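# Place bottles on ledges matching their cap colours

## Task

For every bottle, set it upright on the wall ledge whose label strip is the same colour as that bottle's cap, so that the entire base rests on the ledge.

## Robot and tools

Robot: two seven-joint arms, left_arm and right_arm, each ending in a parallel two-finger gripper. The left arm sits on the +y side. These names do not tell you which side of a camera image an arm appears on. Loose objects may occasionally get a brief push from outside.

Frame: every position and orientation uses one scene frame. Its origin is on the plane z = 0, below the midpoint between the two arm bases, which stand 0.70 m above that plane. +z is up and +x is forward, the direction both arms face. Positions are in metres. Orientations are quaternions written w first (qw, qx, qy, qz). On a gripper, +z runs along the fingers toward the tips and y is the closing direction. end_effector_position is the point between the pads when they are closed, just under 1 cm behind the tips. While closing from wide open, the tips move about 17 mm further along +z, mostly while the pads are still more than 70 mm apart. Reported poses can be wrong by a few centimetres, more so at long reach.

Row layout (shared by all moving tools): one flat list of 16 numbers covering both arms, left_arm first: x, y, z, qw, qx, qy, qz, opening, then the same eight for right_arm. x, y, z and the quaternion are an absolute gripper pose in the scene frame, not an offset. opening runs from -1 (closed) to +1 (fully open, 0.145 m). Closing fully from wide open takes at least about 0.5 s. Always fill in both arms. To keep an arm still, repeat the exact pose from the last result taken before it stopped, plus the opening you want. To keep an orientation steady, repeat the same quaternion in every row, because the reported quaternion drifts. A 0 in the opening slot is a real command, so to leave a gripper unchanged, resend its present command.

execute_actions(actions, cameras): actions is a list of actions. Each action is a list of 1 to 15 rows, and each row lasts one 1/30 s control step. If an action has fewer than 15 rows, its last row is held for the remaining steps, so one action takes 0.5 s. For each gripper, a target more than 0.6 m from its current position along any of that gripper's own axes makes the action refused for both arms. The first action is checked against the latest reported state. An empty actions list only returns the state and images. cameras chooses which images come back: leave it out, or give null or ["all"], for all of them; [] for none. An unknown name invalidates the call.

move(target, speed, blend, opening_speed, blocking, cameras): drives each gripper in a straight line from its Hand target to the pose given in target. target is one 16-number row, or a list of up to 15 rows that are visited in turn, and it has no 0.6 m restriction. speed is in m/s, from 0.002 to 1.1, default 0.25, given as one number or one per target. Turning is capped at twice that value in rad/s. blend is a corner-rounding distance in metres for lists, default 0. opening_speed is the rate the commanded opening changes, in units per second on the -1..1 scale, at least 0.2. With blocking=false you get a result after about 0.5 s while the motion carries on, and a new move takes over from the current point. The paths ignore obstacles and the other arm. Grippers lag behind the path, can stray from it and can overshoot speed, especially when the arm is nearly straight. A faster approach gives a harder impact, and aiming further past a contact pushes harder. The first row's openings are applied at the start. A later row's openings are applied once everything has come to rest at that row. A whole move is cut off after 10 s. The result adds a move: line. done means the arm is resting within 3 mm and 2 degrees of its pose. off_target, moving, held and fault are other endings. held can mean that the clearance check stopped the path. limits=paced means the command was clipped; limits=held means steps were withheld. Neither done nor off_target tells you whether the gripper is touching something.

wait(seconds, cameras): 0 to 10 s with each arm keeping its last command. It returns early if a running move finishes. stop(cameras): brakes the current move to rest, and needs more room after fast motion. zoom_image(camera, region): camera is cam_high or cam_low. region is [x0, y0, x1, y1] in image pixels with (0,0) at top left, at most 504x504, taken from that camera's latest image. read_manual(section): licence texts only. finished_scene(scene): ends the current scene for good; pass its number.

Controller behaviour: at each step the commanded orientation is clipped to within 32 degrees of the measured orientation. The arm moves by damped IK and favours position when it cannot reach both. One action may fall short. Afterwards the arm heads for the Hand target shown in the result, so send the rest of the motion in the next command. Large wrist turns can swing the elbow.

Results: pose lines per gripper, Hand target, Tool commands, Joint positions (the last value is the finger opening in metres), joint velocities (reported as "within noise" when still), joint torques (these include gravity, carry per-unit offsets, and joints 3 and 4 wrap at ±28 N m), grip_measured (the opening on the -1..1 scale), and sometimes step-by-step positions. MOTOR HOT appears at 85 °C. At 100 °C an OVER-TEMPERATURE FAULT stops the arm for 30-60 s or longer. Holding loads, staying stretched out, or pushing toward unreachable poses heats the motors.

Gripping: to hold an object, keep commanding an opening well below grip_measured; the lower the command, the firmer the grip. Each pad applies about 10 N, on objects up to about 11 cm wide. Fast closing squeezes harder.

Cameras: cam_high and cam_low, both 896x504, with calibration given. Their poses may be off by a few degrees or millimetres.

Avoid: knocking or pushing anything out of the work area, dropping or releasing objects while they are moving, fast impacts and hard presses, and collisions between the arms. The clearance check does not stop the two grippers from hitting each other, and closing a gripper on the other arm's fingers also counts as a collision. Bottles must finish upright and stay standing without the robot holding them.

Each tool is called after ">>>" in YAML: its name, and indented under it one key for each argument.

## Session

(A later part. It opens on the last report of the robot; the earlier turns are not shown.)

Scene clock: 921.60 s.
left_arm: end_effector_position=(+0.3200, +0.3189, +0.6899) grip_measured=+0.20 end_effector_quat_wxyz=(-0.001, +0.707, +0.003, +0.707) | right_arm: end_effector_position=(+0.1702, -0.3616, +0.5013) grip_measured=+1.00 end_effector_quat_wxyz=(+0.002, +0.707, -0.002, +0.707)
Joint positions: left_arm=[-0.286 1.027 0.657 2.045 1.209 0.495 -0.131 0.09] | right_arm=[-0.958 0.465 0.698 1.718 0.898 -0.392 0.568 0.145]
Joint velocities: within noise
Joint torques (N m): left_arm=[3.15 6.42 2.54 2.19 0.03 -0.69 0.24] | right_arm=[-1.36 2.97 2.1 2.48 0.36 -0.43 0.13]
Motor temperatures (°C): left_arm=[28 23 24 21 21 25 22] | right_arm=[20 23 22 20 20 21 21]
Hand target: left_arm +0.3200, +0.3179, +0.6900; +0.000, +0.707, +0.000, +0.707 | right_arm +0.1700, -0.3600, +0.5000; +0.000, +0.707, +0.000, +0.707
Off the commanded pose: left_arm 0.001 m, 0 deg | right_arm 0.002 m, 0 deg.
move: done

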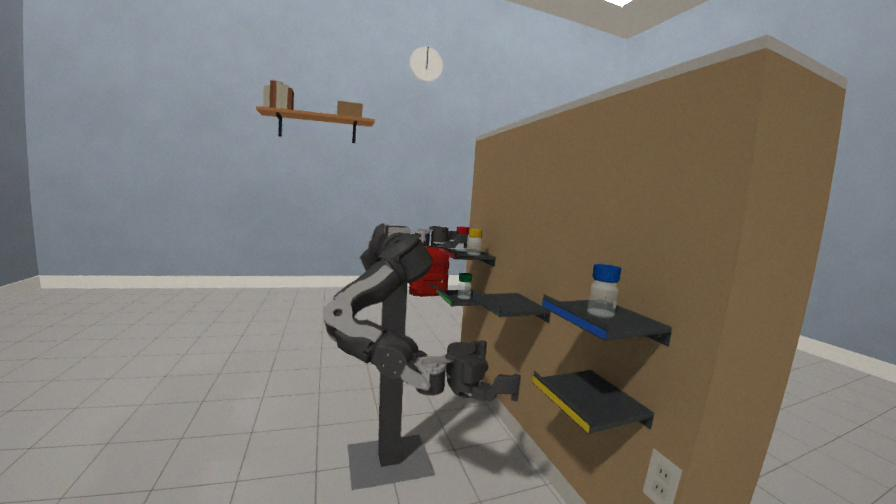

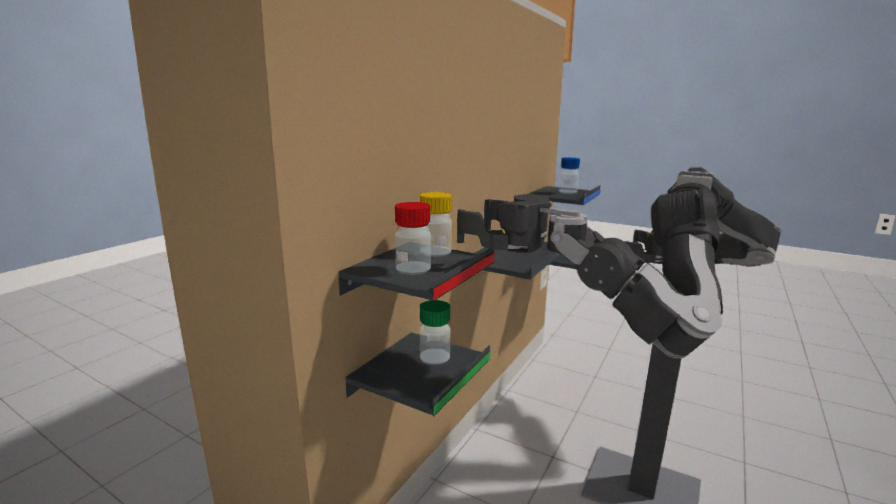

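>>> move:
  target: [0.42,0.312,0.684,0,0.7071,0,0.7071,0.2,0.17,-0.36,0.5,0,0.7071,0,0.7071,1]
  speed: 0.06

>>> zoom_image:
  camera: "cam_low"
  region: [360, 160, 500, 280]

>>> zoom_image:
  camera: "cam_high"
  region: [420, 200, 520, 300]

Scene clock: 933.33 s.
left_arm: end_effector_position=(+0.4192, +0.3136, +0.6864) grip_measured=+0.20 end_effector_quat_wxyz=(-0.003, +0.705, +0.002, +0.709) | right_arm: end_effector_position=(+0.1702, -0.3616, +0.5013) grip_measured=+1.00 end_effector_quat_wxyz=(+0.002, +0.707, -0.002, +0.707)
Joint positions: left_arm=[0.557 1.035 -0.202 1.615 1.1 0.395 -0.16 0.09] | right_arm=[-0.958 0.465 0.698 1.718 0.898 -0.392 0.568 0.145]
Joint velocities: within noise
Joint torques (N m): left_arm=[7.19 4.73 2.02 1.95 0.04 -0.65 0.28] | right_arm=[-1.49 2.91 2.02 2.45 0.36 -0.44 0.17]
Motor temperatures (°C): left_arm=[27 24 24 21 21 25 22] | right_arm=[20 23 22 20 20 21 21]
Hand target: left_arm +0.4200, +0.3119, +0.6839; +0.000, +0.707, +0.000, +0.707 | right_arm +0.1700, -0.3600, +0.5000; +0.000, +0.707, +0.000, +0.707
Off the commanded pose: left_arm 0.003 m, 1 deg | right_arm 0.002 m, 0 deg.
move: done

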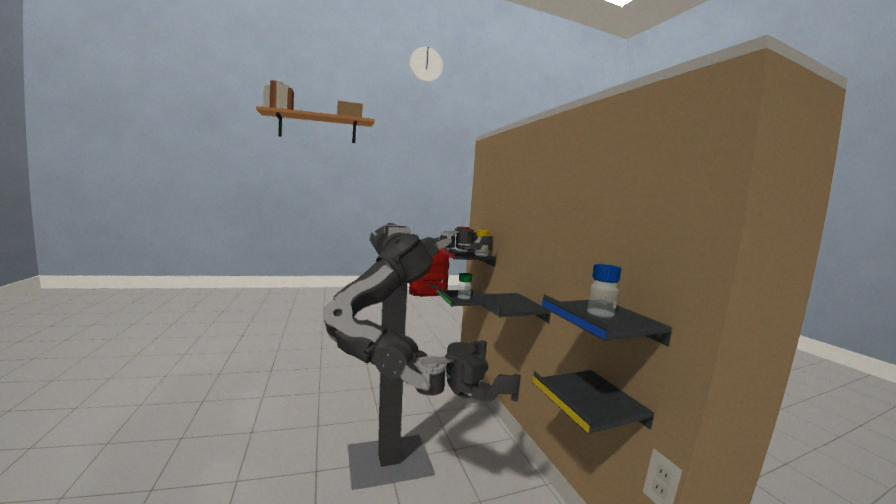

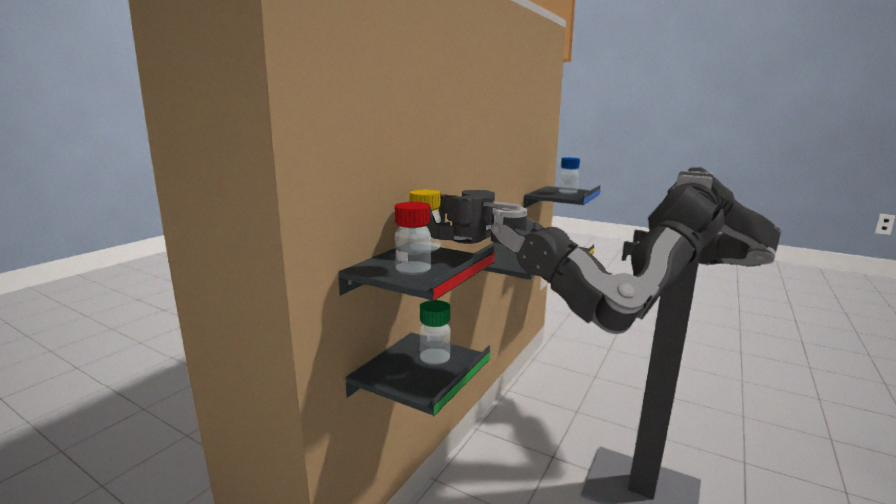

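Scaled by 3.600 from the camera's 896x504 image, which has a finer 1280x720 frame.

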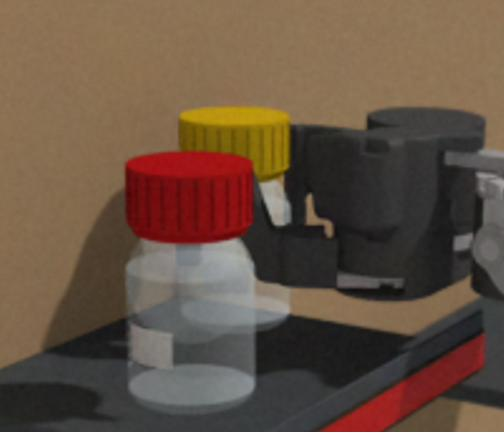

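Scaled by 5.040 from the camera's 896x504 image, which has a finer 1280x720 frame.

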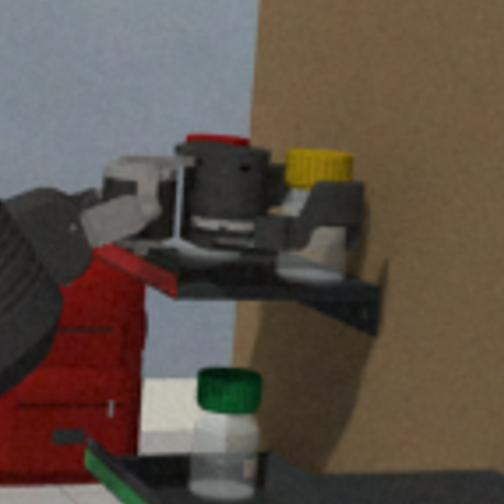

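>>> move:
  target: [0.42,0.312,0.684,0,0.7071,0,0.7071,-0.6,0.17,-0.36,0.5,0,0.7071,0,0.7071,1]
  opening_speed: 0.7

>>> zoom_image:
  camera: "cam_low"
  region: [360, 160, 500, 280]

>>> zoom_image:
  camera: "cam_high"
  region: [420, 200, 520, 300]

Scene clock: 947.80 s.
left_arm: end_effector_position=(+0.4193, +0.3133, +0.6863) grip_measured=-0.24 end_effector_quat_wxyz=(-0.003, +0.705, +0.001, +0.709) | right_arm: end_effector_position=(+0.1702, -0.3616, +0.5013) grip_measured=+1.00 end_effector_quat_wxyz=(+0.002, +0.707, -0.002, +0.707)
Joint positions: left_arm=[0.557 1.035 -0.202 1.615 1.099 0.395 -0.158 0.057] | right_arm=[-0.958 0.465 0.698 1.718 0.898 -0.392 0.568 0.145]
Joint velocities: within noise
Joint torques (N m): left_arm=[7.16 4.65 2.1 2.02 0.05 -0.64 0.21] | right_arm=[-1.38 2.91 2.11 2.37 0.34 -0.42 0.14]
Motor temperatures (°C): left_arm=[28 24 24 21 21 25 22] | right_arm=[20 23 22 20 20 21 21]
Hand target: left_arm +0.4200, +0.3120, +0.6839; +0.000, +0.707, +0.000, +0.707 | right_arm +0.1700, -0.3600, +0.5000; +0.000, +0.707, +0.000, +0.707
Off the commanded pose: left_arm 0.003 m, 0 deg | right_arm 0.002 m, 0 deg.
move: done

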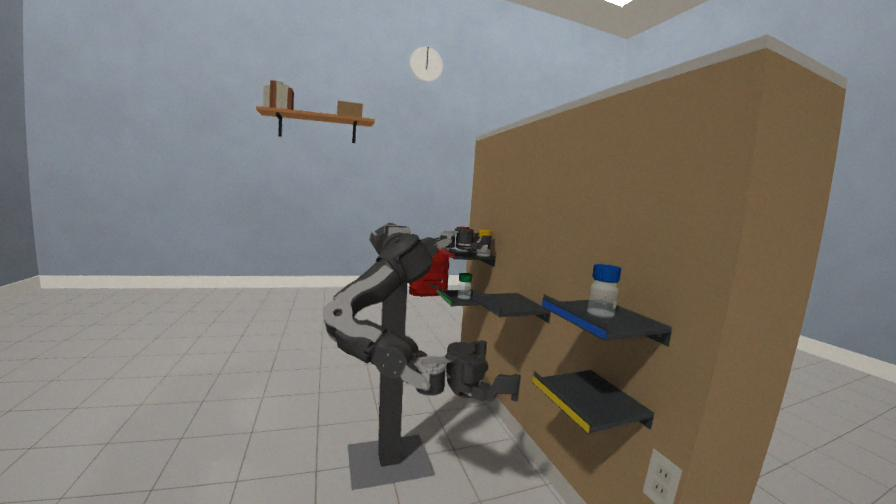

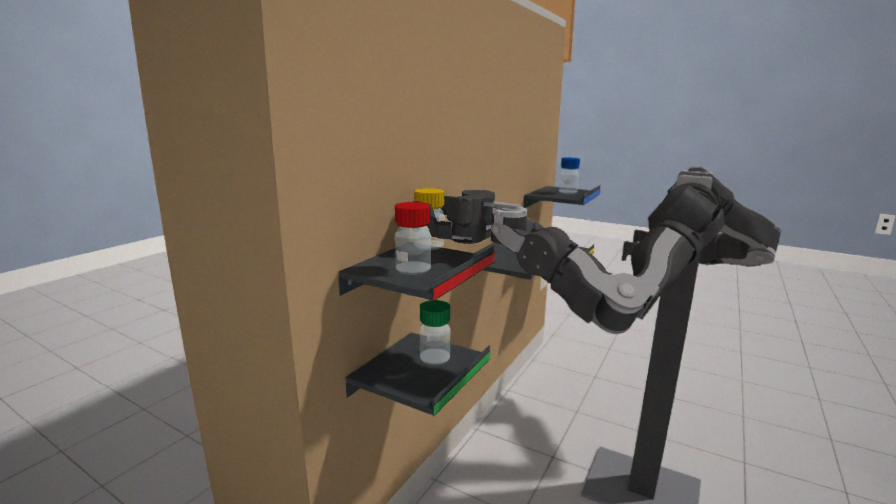

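Scaled by 3.600 from the camera's 896x504 image, which has a finer 1280x720 frame.

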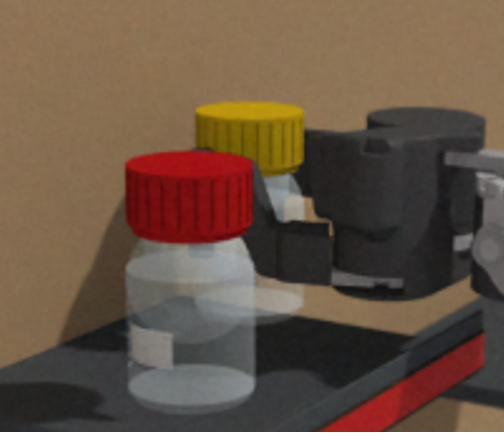

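Scaled by 5.040 from the camera's 896x504 image, which has a finer 1280x720 frame.

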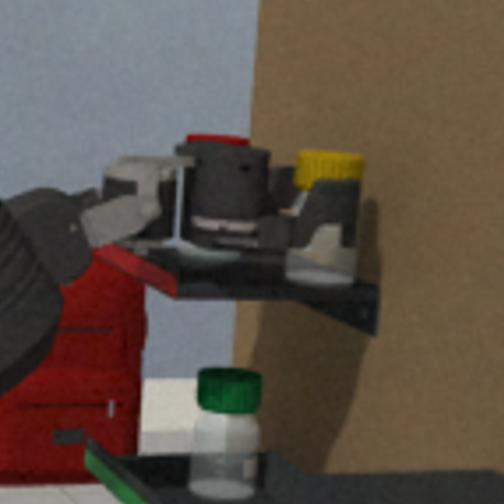

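>>> move:
  target:
    - [0.42,0.312,0.684,0,0.7071,0,0.7071,-0.8,0.17,-0.36,0.5,0,0.7071,0,0.7071,1]
    - [0.40,0.312,0.745,0,0.7071,0,0.7071,-0.8,0.17,-0.36,0.5,0,0.7071,0,0.7071,1]
    - [0.38,0.18,0.73,0,0.7071,0,0.7071,-0.8,0.17,-0.36,0.5,0,0.7071,0,0.7071,1]
    - [0.38,-0.005,0.66,0.183,0.683,-0.183,0.683,-0.8,0.17,-0.36,0.5,0,0.7071,0,0.7071,1]
    - [0.38,-0.01,0.605,0.183,0.683,-0.183,0.683,-0.8,0.17,-0.36,0.5,0,0.7071,0,0.7071,1]
  speed: 0.1

>>> zoom_image:
  camera: "cam_low"
  region: [430, 180, 620, 310]

>>> zoom_image:
  camera: "cam_high"
  region: [440, 220, 570, 340]

Scene clock: 980.23 s.
left_arm: end_effector_position=(+0.3799, -0.0097, +0.6033) grip_measured=-0.24 end_effector_quat_wxyz=(+0.181, +0.687, -0.183, +0.680) | right_arm: end_effector_position=(+0.1702, -0.3616, +0.5013) grip_measured=+1.00 end_effector_quat_wxyz=(+0.002, +0.707, -0.002, +0.707)
Joint positions: left_arm=[0.678 0.426 -0.914 1.817 0.818 0.311 -0.475 0.057] | right_arm=[-0.958 0.465 0.698 1.718 0.898 -0.392 0.568 0.145]
Joint velocities: within noise
Joint torques (N m): left_arm=[8.11 -0.12 2.29 3.56 -0.24 -0.92 0.22] | right_arm=[-1.38 3.07 2.1 2.48 0.36 -0.45 0.15]
Motor temperatures (°C): left_arm=[29 23 24 21 21 25 22] | right_arm=[20 23 22 20 20 21 21]
Hand target: left_arm +0.3800, -0.0100, +0.6050; +0.183, +0.683, -0.183, +0.683 | right_arm +0.1700, -0.3600, +0.5000; +0.000, +0.707, +0.000, +0.707
Off the commanded pose: left_arm 0.002 m, 1 deg | right_arm 0.002 m, 0 deg.
move: done

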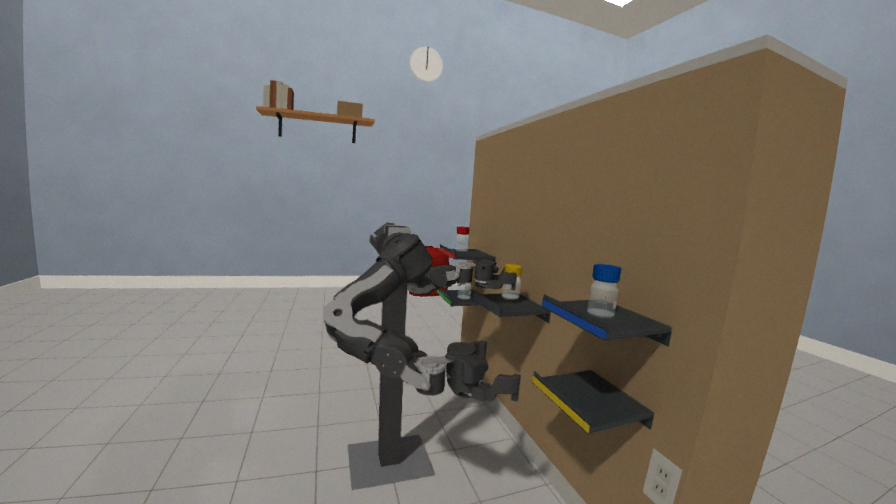

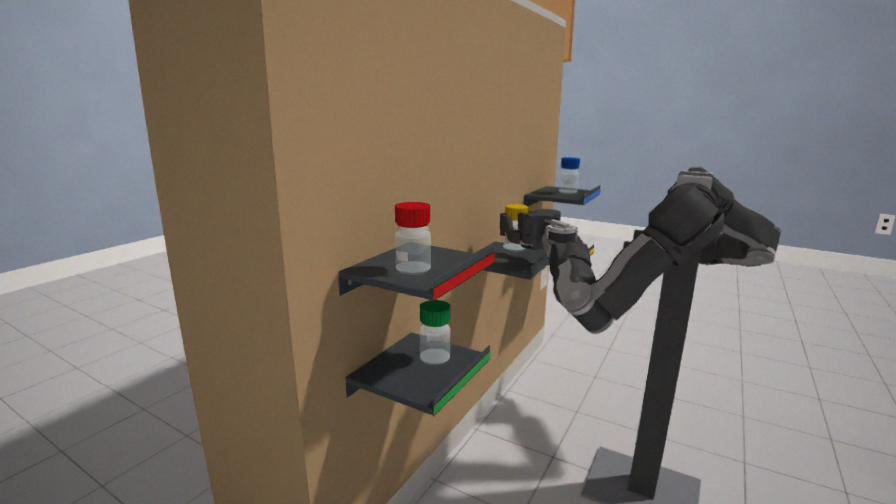

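Scaled by 2.653 from the camera's 896x504 image, which has a finer 1280x720 frame.

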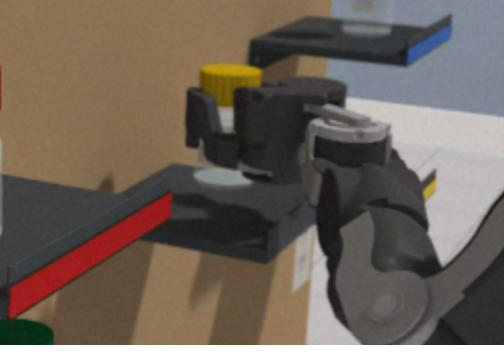

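Scaled by 3.877 from the camera's 896x504 image, which has a finer 1280x720 frame.

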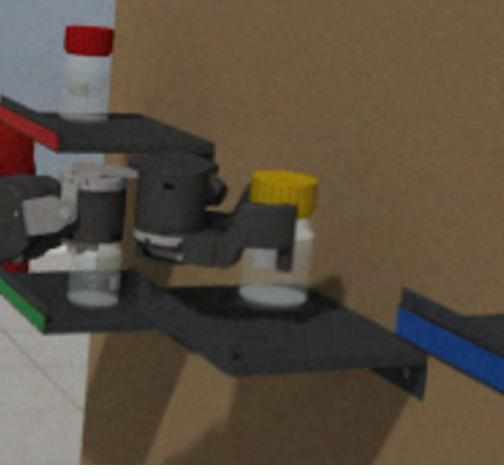

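Lower to contact, release, retreat fully.

>>> move:
  target:
    - [0.38,-0.01,0.595,0.183,0.683,-0.183,0.683,-0.8,0.17,-0.36,0.5,0,0.7071,0,0.7071,1]
    - [0.38,-0.01,0.583,0.183,0.683,-0.183,0.683,-0.8,0.17,-0.36,0.5,0,0.7071,0,0.7071,1]
  speed: [0.04,0.02]

>>> zoom_image:
  camera: "cam_high"
  region: [440, 220, 570, 340]

Scene clock: 989.50 s.
left_arm: end_effector_position=(+0.3804, -0.0097, +0.5862) grip_measured=-0.24 end_effector_quat_wxyz=(+0.183, +0.682, -0.181, +0.685) | right_arm: end_effector_position=(+0.1702, -0.3616, +0.5013) grip_measured=+1.00 end_effector_quat_wxyz=(+0.002, +0.707, -0.002, +0.707)
Joint positions: left_arm=[0.641 0.429 -0.941 1.772 0.772 0.224 -0.449 0.057] | right_arm=[-0.958 0.465 0.698 1.718 0.898 -0.392 0.568 0.145]
Joint velocities: within noise
Joint torques (N m): left_arm=[6.84 0.15 1.52 3.03 -0.16 -0.74 0.22] | right_arm=[-1.36 3.18 2.09 2.45 0.36 -0.43 0.15]
Motor temperatures (°C): left_arm=[29 23 24 21 21 26 22] | right_arm=[20 23 22 20 20 21 21]
Hand target: left_arm +0.3800, -0.0100, +0.5829; +0.183, +0.683, -0.183, +0.683 | right_arm +0.1700, -0.3600, +0.5000; +0.000, +0.707, +0.000, +0.707
Off the commanded pose: left_arm 0.003 m, 0 deg | right_arm 0.002 m, 0 deg.
move: done

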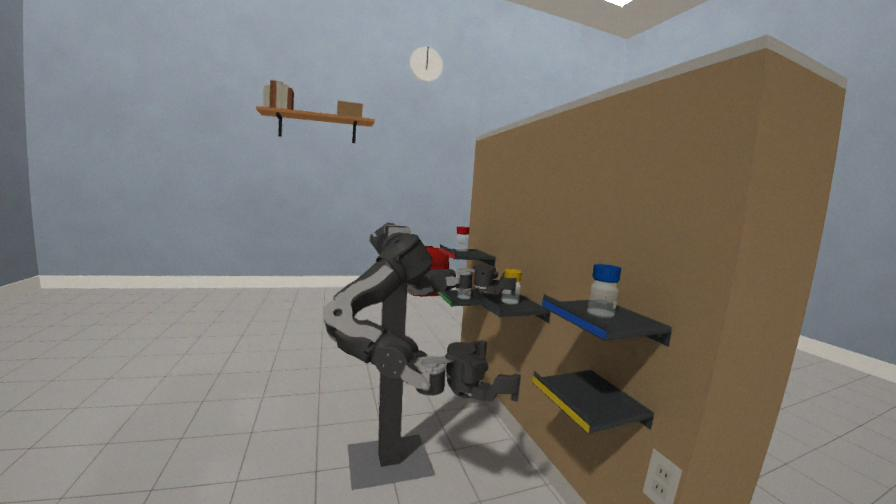

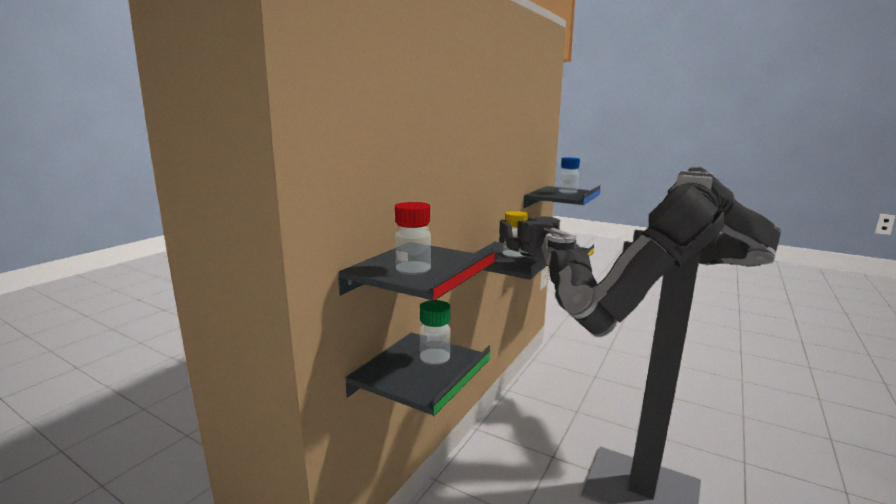

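Scaled by 3.877 from the camera's 896x504 image, which has a finer 1280x720 frame.

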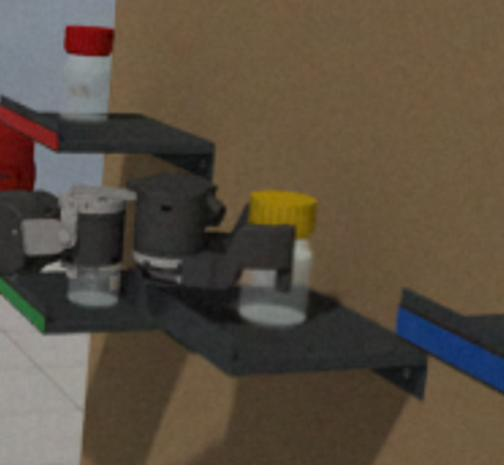

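>>> move:
  target:
    - [0.38,-0.01,0.5815,0.183,0.683,-0.183,0.683,-0.6,0.17,-0.36,0.5,0,0.7071,0,0.7071,1]
    - [0.38,-0.01,0.582,0.183,0.683,-0.183,0.683,0.6,0.17,-0.36,0.5,0,0.7071,0,0.7071,1]
    - [0.31,0.03,0.592,0.183,0.683,-0.183,0.683,0.6,0.17,-0.36,0.5,0,0.7071,0,0.7071,1]
    - [0.27,0.13,0.56,0.1228,0.6964,-0.1228,0.6964,0.6,0.17,-0.36,0.5,0,0.7071,0,0.7071,1]
    - [0.2,0.27,0.5,0,0.7071,0,0.7071,0.6,0.17,-0.33,0.45,0,0.7071,0,0.7071,1]
  speed: [0.02,0.02,0.08,0.12,0.15]
  opening_speed: 0.7

>>> zoom_image:
  camera: "cam_low"
  region: [430, 180, 620, 310]

>>> zoom_image:
  camera: "cam_high"
  region: [440, 220, 570, 340]

Scene clock: 1009.53 s.
left_arm: end_effector_position=(+0.2007, +0.2693, +0.5014) grip_measured=+0.60 end_effector_quat_wxyz=(+0.001, +0.706, +0.000, +0.708) | right_arm: end_effector_position=(+0.1700, -0.3311, +0.4507) grip_measured=+1.00 end_effector_quat_wxyz=(+0.001, +0.707, -0.001, +0.707)
Joint positions: left_arm=[-1.14 1.08 0.064 2.027 0.643 -0.788 -0.537 0.119] | right_arm=[-0.825 0.348 0.541 1.605 0.722 -0.509 0.568 0.145]
Joint velocities: within noise
Joint torques (N m): left_arm=[-0.33 1.94 1.21 2.45 -0.01 -0.58 0.22] | right_arm=[-1.12 2.94 1.89 2.65 0.35 -0.43 0.08]
Motor temperatures (°C): left_arm=[28 22 24 22 21 25 21] | right_arm=[20 23 22 20 20 21 21]
Hand target: left_arm +0.2000, +0.2700, +0.5000; +0.000, +0.707, +0.000, +0.707 | right_arm +0.1700, -0.3301, +0.4500; +0.000, +0.707, +0.000, +0.707
Off the commanded pose: left_arm 0.002 m, 0 deg | right_arm 0.001 m, 0 deg.
joint sent to its limit (left arm) — joint 6 (wrist pitch), lower limit. The joint targets still meet the commanded pose.
move: done; target 2's new opening was sent with left_arm's hand 0.004 m and 1 deg from that target

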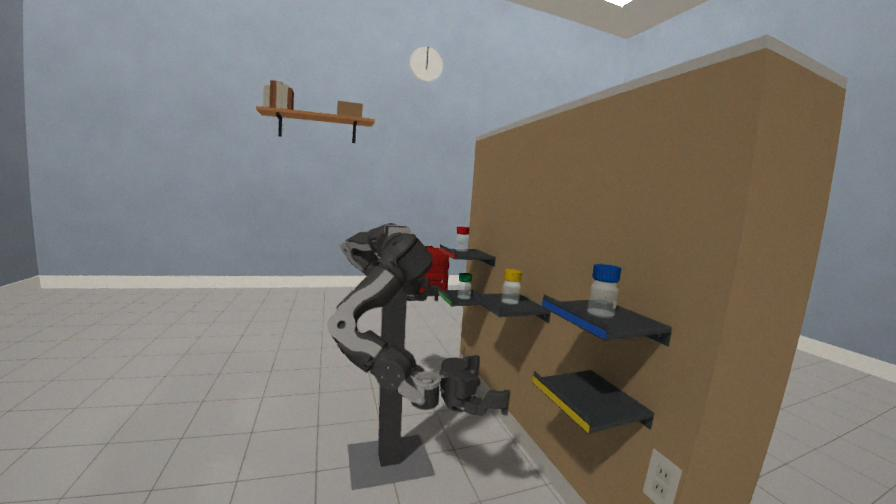

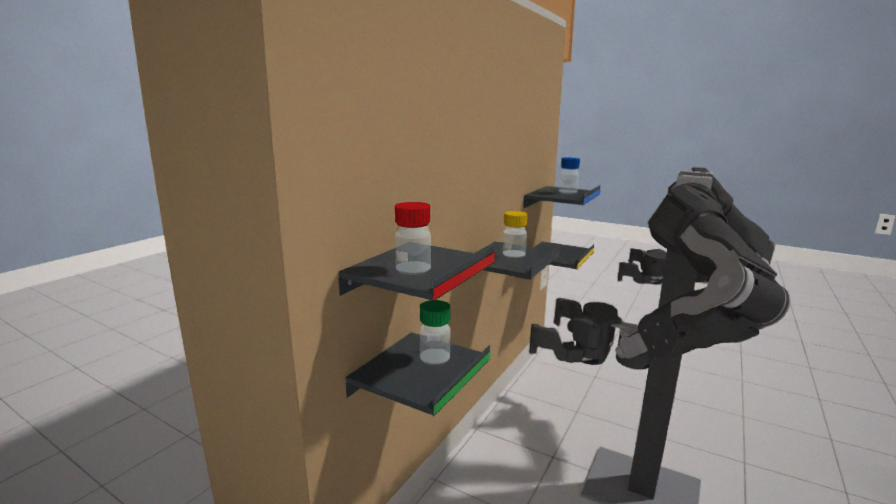

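Scaled by 2.653 from the camera's 896x504 image, which has a finer 1280x720 frame.

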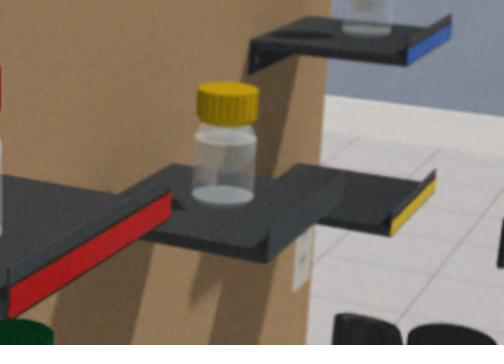

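Scaled by 3.877 from the camera's 896x504 image, which has a finer 1280x720 frame.

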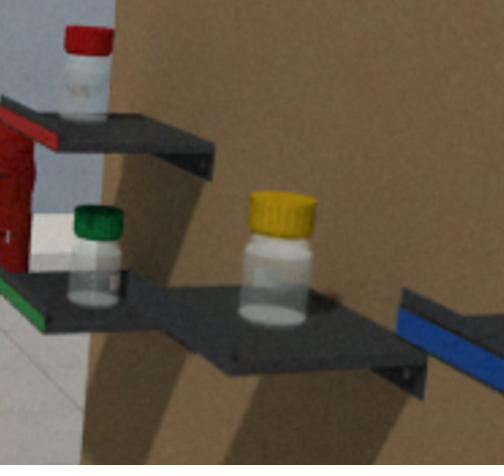

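>>> move:
  target:
    - [0.2,0.27,0.5,0,0.7071,0,0.7071,0.6,0.24,-0.25,0.45,0,0.7071,0,0.7071,1]
    - [0.2,0.27,0.5,0,0.7071,0,0.7071,0.6,0.27,-0.16,0.47,-0.1228,0.6964,0.1228,0.6964,1]
    - [0.2,0.27,0.5,0,0.7071,0,0.7071,0.6,0.275,-0.105,0.593,-0.183,0.683,0.183,0.683,1]
    - [0.2,0.27,0.5,0,0.7071,0,0.7071,0.6,0.35,-0.054,0.585,-0.183,0.683,0.183,0.683,1]
  speed: 0.12

>>> zoom_image:
  camera: "cam_low"
  region: [430, 180, 620, 310]

>>> zoom_image:
  camera: "cam_high"
  region: [440, 220, 570, 340]

Scene clock: 1030.93 s.
left_arm: end_effector_position=(+0.2007, +0.2693, +0.5014) grip_measured=+0.60 end_effector_quat_wxyz=(+0.001, +0.706, +0.000, +0.708) | right_arm: end_effector_position=(+0.3499, -0.0535, +0.5858) grip_measured=+1.00 end_effector_quat_wxyz=(-0.185, +0.682, +0.184, +0.683)
Joint positions: left_arm=[-1.14 1.08 0.064 2.027 0.643 -0.788 -0.537 0.119] | right_arm=[0.137 0.209 -0.236 1.992 0.267 0.492 0.188 0.145]
Joint velocities: within noise
Joint torques (N m): left_arm=[-0.3 1.94 1.21 2.45 -0.01 -0.58 0.23] | right_arm=[3.52 0.09 0.76 3.69 0.16 -0.48 -0.09]
Motor temperatures (°C): left_arm=[26 22 24 21 21 25 21] | right_arm=[20 23 22 20 20 20 21]
Hand target: left_arm +0.2000, +0.2700, +0.5000; +0.000, +0.707, +0.000, +0.707 | right_arm +0.3501, -0.0541, +0.5851; -0.183, +0.683, +0.183, +0.683
Off the commanded pose: left_arm 0.002 m, 0 deg | right_arm 0.001 m, 0 deg.
joint sent to its limit (left arm) — joint 6 (wrist pitch), lower limit. The joint targets still meet the commanded pose.
move: done

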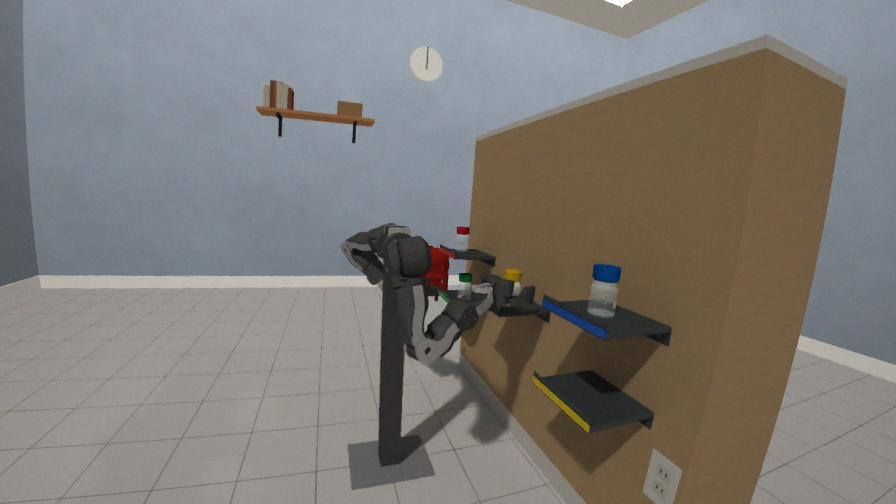

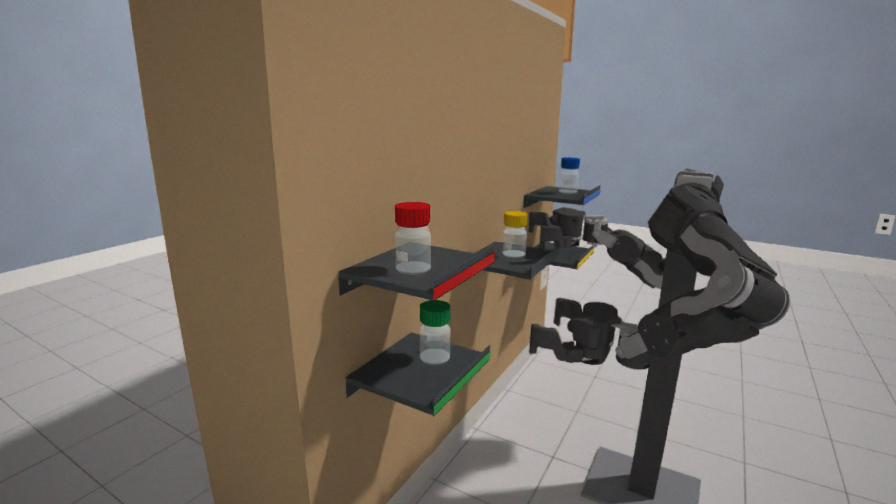

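Scaled by 2.653 from the camera's 896x504 image, which has a finer 1280x720 frame.

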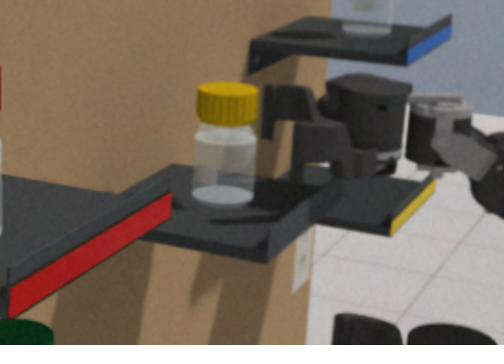

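Scaled by 3.877 from the camera's 896x504 image, which has a finer 1280x720 frame.

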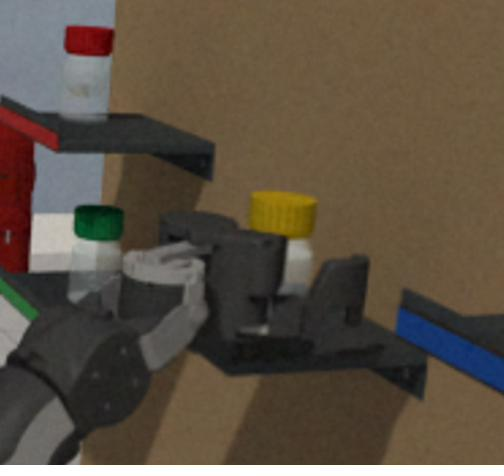

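Aligned; advance and grip.

>>> move:
  target:
    - [0.2,0.27,0.5,0,0.7071,0,0.7071,0.6,0.407,-0.022,0.583,-0.183,0.683,0.183,0.683,1]
    - [0.2,0.27,0.5,0,0.7071,0,0.7071,0.6,0.407,-0.022,0.583,-0.183,0.683,0.183,0.683,-0.7]
  speed: 0.06
  opening_speed: 0.8

>>> zoom_image:
  camera: "cam_low"
  region: [430, 180, 620, 310]

>>> zoom_image:
  camera: "cam_high"
  region: [440, 220, 570, 340]

Scene clock: 1043.83 s.
left_arm: end_effector_position=(+0.2007, +0.2693, +0.5014) grip_measured=+0.60 end_effector_quat_wxyz=(+0.001, +0.706, +0.000, +0.708) | right_arm: end_effector_position=(+0.4067, -0.0215, +0.5840) grip_measured=-0.53 end_effector_quat_wxyz=(-0.185, +0.682, +0.184, +0.683)
Joint positions: left_arm=[-1.14 1.08 0.064 2.027 0.643 -0.788 -0.537 0.119] | right_arm=[0.377 0.068 -0.3 1.669 0.189 0.435 0.189 0.035]
Joint velocities: within noise
Joint torques (N m): left_arm=[-0.33 1.94 1.21 2.45 -0.01 -0.58 0.23] | right_arm=[5.16 -0.7 0.72 3.6 0.17 -0.52 -0.07]
Motor temperatures (°C): left_arm=[26 22 24 21 21 25 21] | right_arm=[21 23 22 20 20 21 21]
Hand target: left_arm +0.2000, +0.2700, +0.5000; +0.000, +0.707, +0.000, +0.707 | right_arm +0.4070, -0.0220, +0.5831; -0.183, +0.683, +0.183, +0.683
Off the commanded pose: left_arm 0.002 m, 0 deg | right_arm 0.001 m, 0 deg.
joint sent to its limit (left arm) — joint 6 (wrist pitch), lower limit. The joint targets still meet the commanded pose.
move: done

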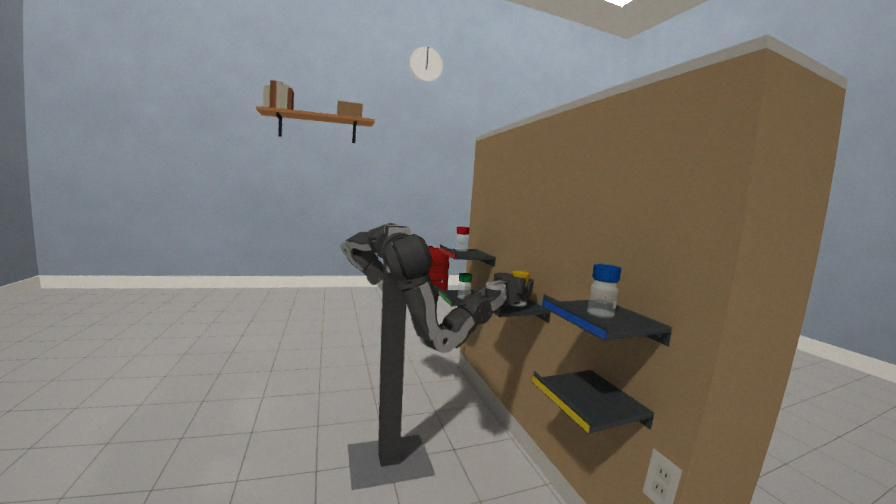

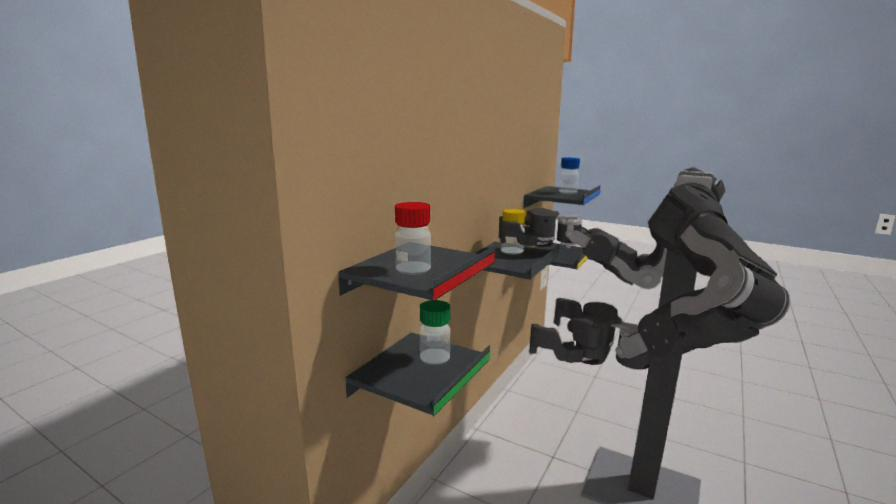

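Scaled by 2.653 from the camera's 896x504 image, which has a finer 1280x720 frame.

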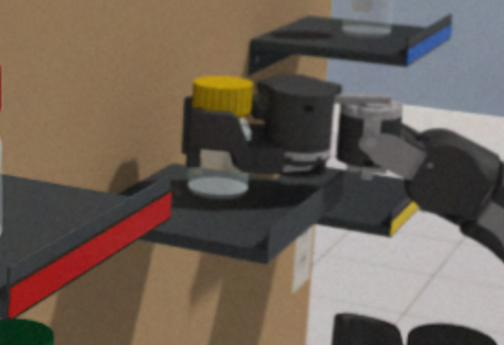

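Scaled by 3.877 from the camera's 896x504 image, which has a finer 1280x720 frame.

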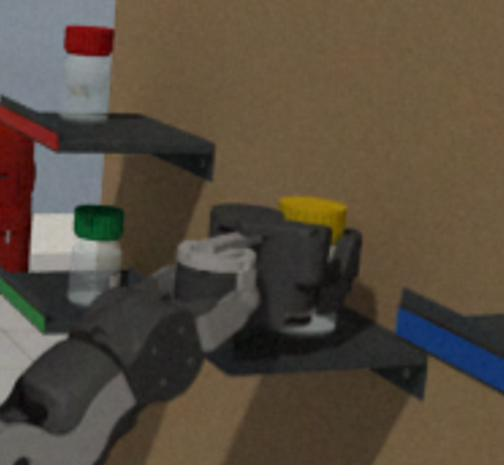

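>>> move:
  target:
    - [0.2,0.27,0.5,0,0.7071,0,0.7071,0.6,0.407,-0.022,0.583,-0.183,0.683,0.183,0.683,0.6]
    - [0.2,0.27,0.5,0,0.7071,0,0.7071,0.6,0.433,-0.007,0.583,-0.183,0.683,0.183,0.683,0.6]
    - [0.2,0.27,0.5,0,0.7071,0,0.7071,0.6,0.433,-0.007,0.583,-0.183,0.683,0.183,0.683,-0.6]
  speed: 0.05
  opening_speed: 0.6

>>> zoom_image:
  camera: "cam_low"
  region: [430, 180, 620, 310]

>>> zoom_image:
  camera: "cam_high"
  region: [440, 220, 570, 340]

Scene clock: 1060.60 s.
left_arm: end_effector_position=(+0.2007, +0.2693, +0.5014) grip_measured=+0.60 end_effector_quat_wxyz=(+0.001, +0.706, +0.000, +0.708) | right_arm: end_effector_position=(+0.4330, -0.0077, +0.5834) grip_measured=-0.37 end_effector_quat_wxyz=(-0.183, +0.683, +0.182, +0.683)
Joint positions: left_arm=[-1.14 1.08 0.064 2.027 0.643 -0.788 -0.537 0.119] | right_arm=[0.485 0.007 -0.31 1.499 0.162 0.387 0.188 0.048]
Joint velocities: within noise
Joint torques (N m): left_arm=[-0.3 1.94 1.22 2.44 -0.01 -0.58 0.23] | right_arm=[6.16 -1.57 0.09 3.74 0.19 -0.51 -0.04]
Motor temperatures (°C): left_arm=[25 22 24 21 21 25 21] | right_arm=[22 23 22 20 20 21 21]
Hand target: left_arm +0.2000, +0.2700, +0.5000; +0.000, +0.707, +0.000, +0.707 | right_arm +0.4330, -0.0069, +0.5830; -0.183, +0.683, +0.183, +0.683
Off the commanded pose: left_arm 0.002 m, 0 deg | right_arm 0.001 m, 0 deg.
joint sent to its limit (left arm) — joint 6 (wrist pitch), lower limit. The joint targets still meet the commanded pose.
move: done

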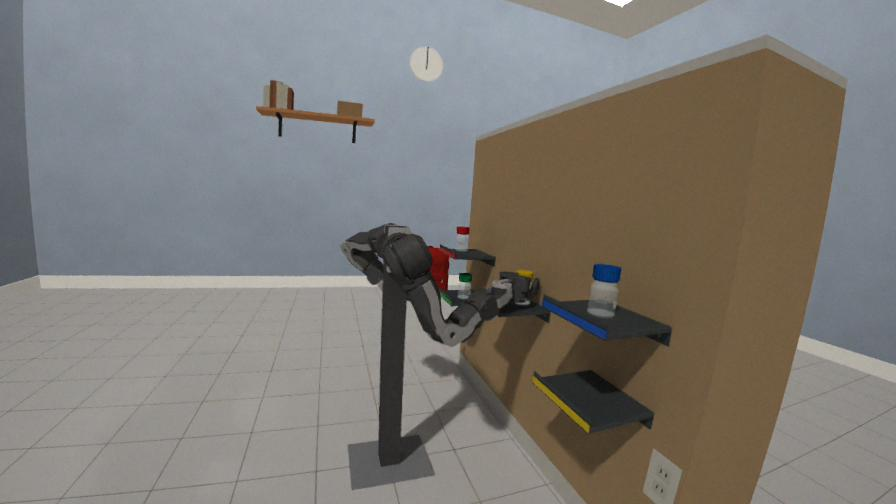

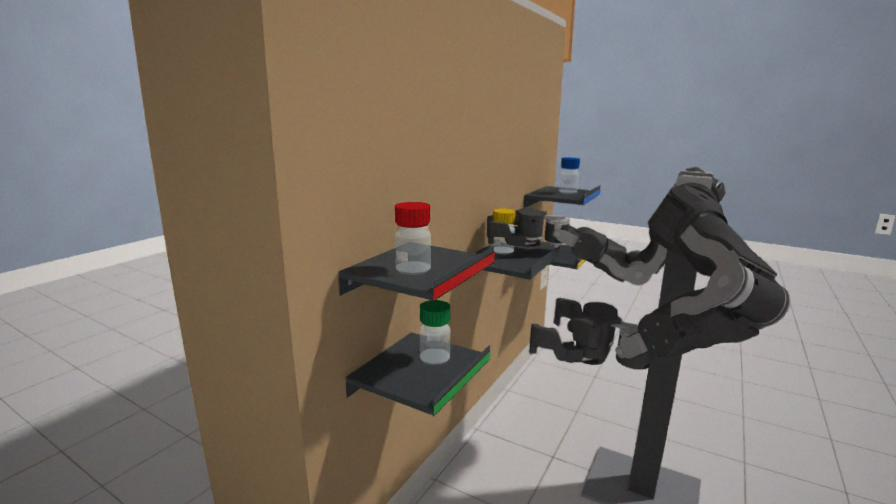

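Scaled by 2.653 from the camera's 896x504 image, which has a finer 1280x720 frame.

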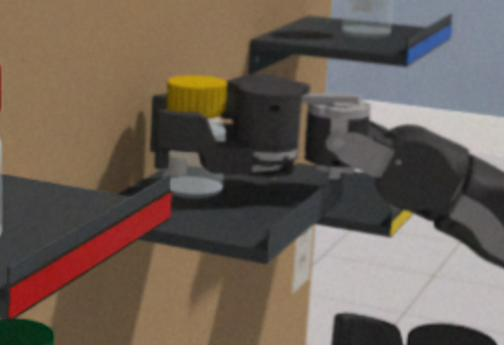

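Scaled by 3.877 from the camera's 896x504 image, which has a finer 1280x720 frame.

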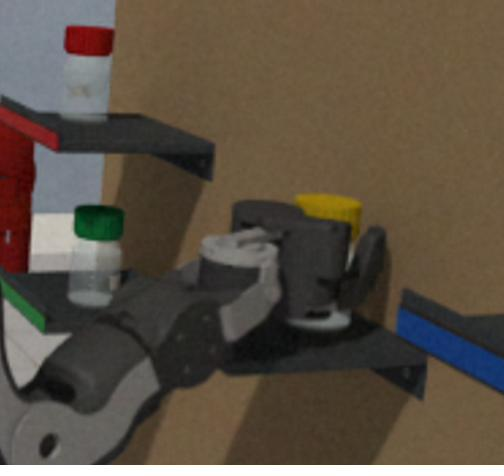

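>>> move:
  target:
    - [0.2,0.27,0.5,0,0.7071,0,0.7071,0.6,0.433,-0.007,0.583,-0.183,0.683,0.183,0.683,0.3]
    - [0.2,0.27,0.5,0,0.7071,0,0.7071,0.6,0.447,0.001,0.583,-0.183,0.683,0.183,0.683,0.3]
    - [0.2,0.27,0.5,0,0.7071,0,0.7071,0.6,0.447,0.001,0.583,-0.183,0.683,0.183,0.683,-0.7]
  speed: 0.04
  opening_speed: 0.6

>>> zoom_image:
  camera: "cam_low"
  region: [430, 180, 620, 310]

>>> zoom_image:
  camera: "cam_high"
  region: [440, 220, 570, 340]

Scene clock: 1076.33 s.
left_arm: end_effector_position=(+0.2007, +0.2693, +0.5014) grip_measured=+0.60 end_effector_quat_wxyz=(+0.001, +0.706, +0.000, +0.708) | right_arm: end_effector_position=(+0.4479, -0.0330, +0.5786) grip_measured=-0.53 end_effector_quat_wxyz=(-0.132, +0.698, +0.140, +0.690)
Joint positions: left_arm=[-1.14 1.08 0.064 2.027 0.643 -0.788 -0.537 0.119] | right_arm=[0.578 0.199 -0.532 1.467 0.45 0.32 -0.131 0.036]
Joint velocities: within noise
Joint torques (N m): left_arm=[-0.3 1.96 1.21 2.45 -0.01 -0.58 0.23] | right_arm=[14.47 -9.11 -5.22 -3.54 0.37 -0.98 3.27]
Motor temperatures (°C): left_arm=[25 22 24 21 21 25 21] | right_arm=[25 23 22 21 20 21 22]
Hand target: left_arm +0.2000, +0.2700, +0.5000; +0.000, +0.707, +0.000, +0.707 | right_arm +0.4434, -0.0010, +0.5835; -0.181, +0.684, +0.182, +0.683
Off the commanded pose: left_arm 0.002 m, 0 deg | right_arm 0.034 m, 8 deg.
joint sent to its limit (left arm) — joint 6 (wrist pitch), lower limit. The joint targets still meet the commanded pose.
move: off_target (right_arm); target 3's new opening was sent with right_arm's hand 0.012 m and 1 deg from that target

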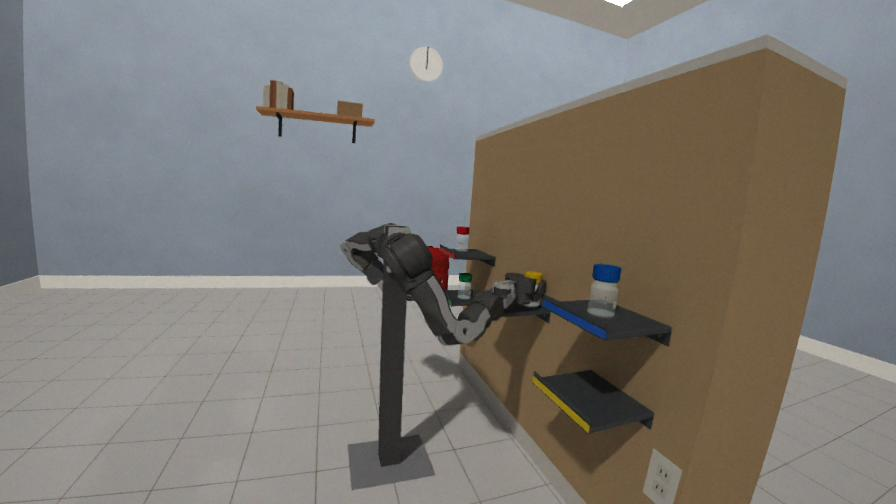

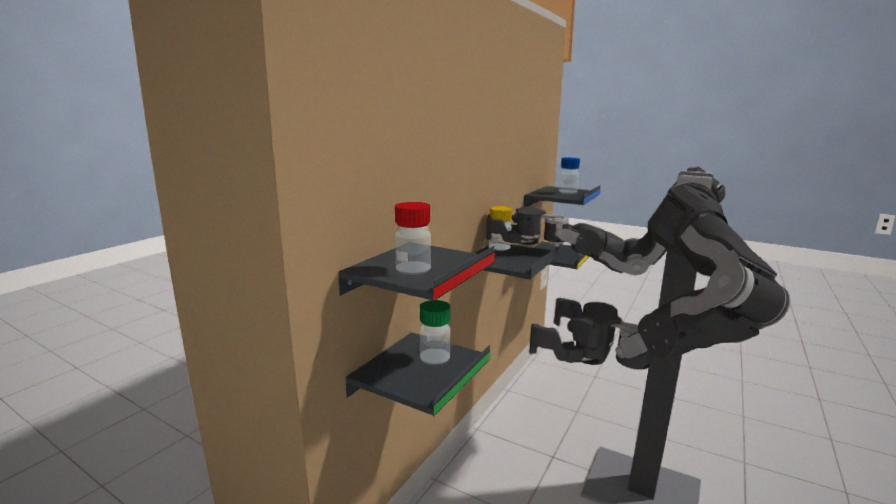

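Scaled by 2.653 from the camera's 896x504 image, which has a finer 1280x720 frame.

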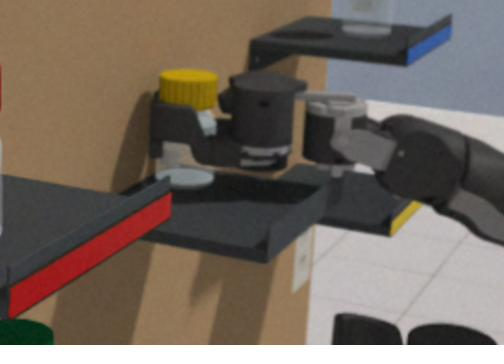

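Scaled by 3.877 from the camera's 896x504 image, which has a finer 1280x720 frame.

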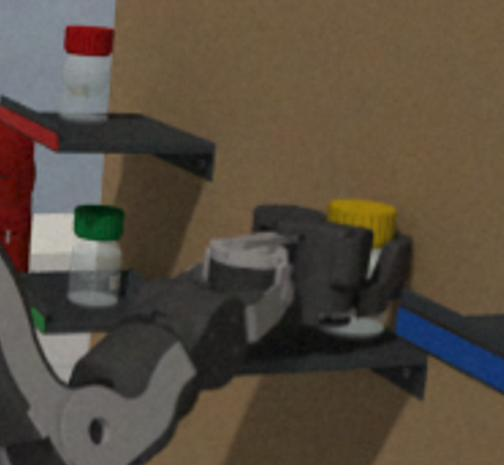

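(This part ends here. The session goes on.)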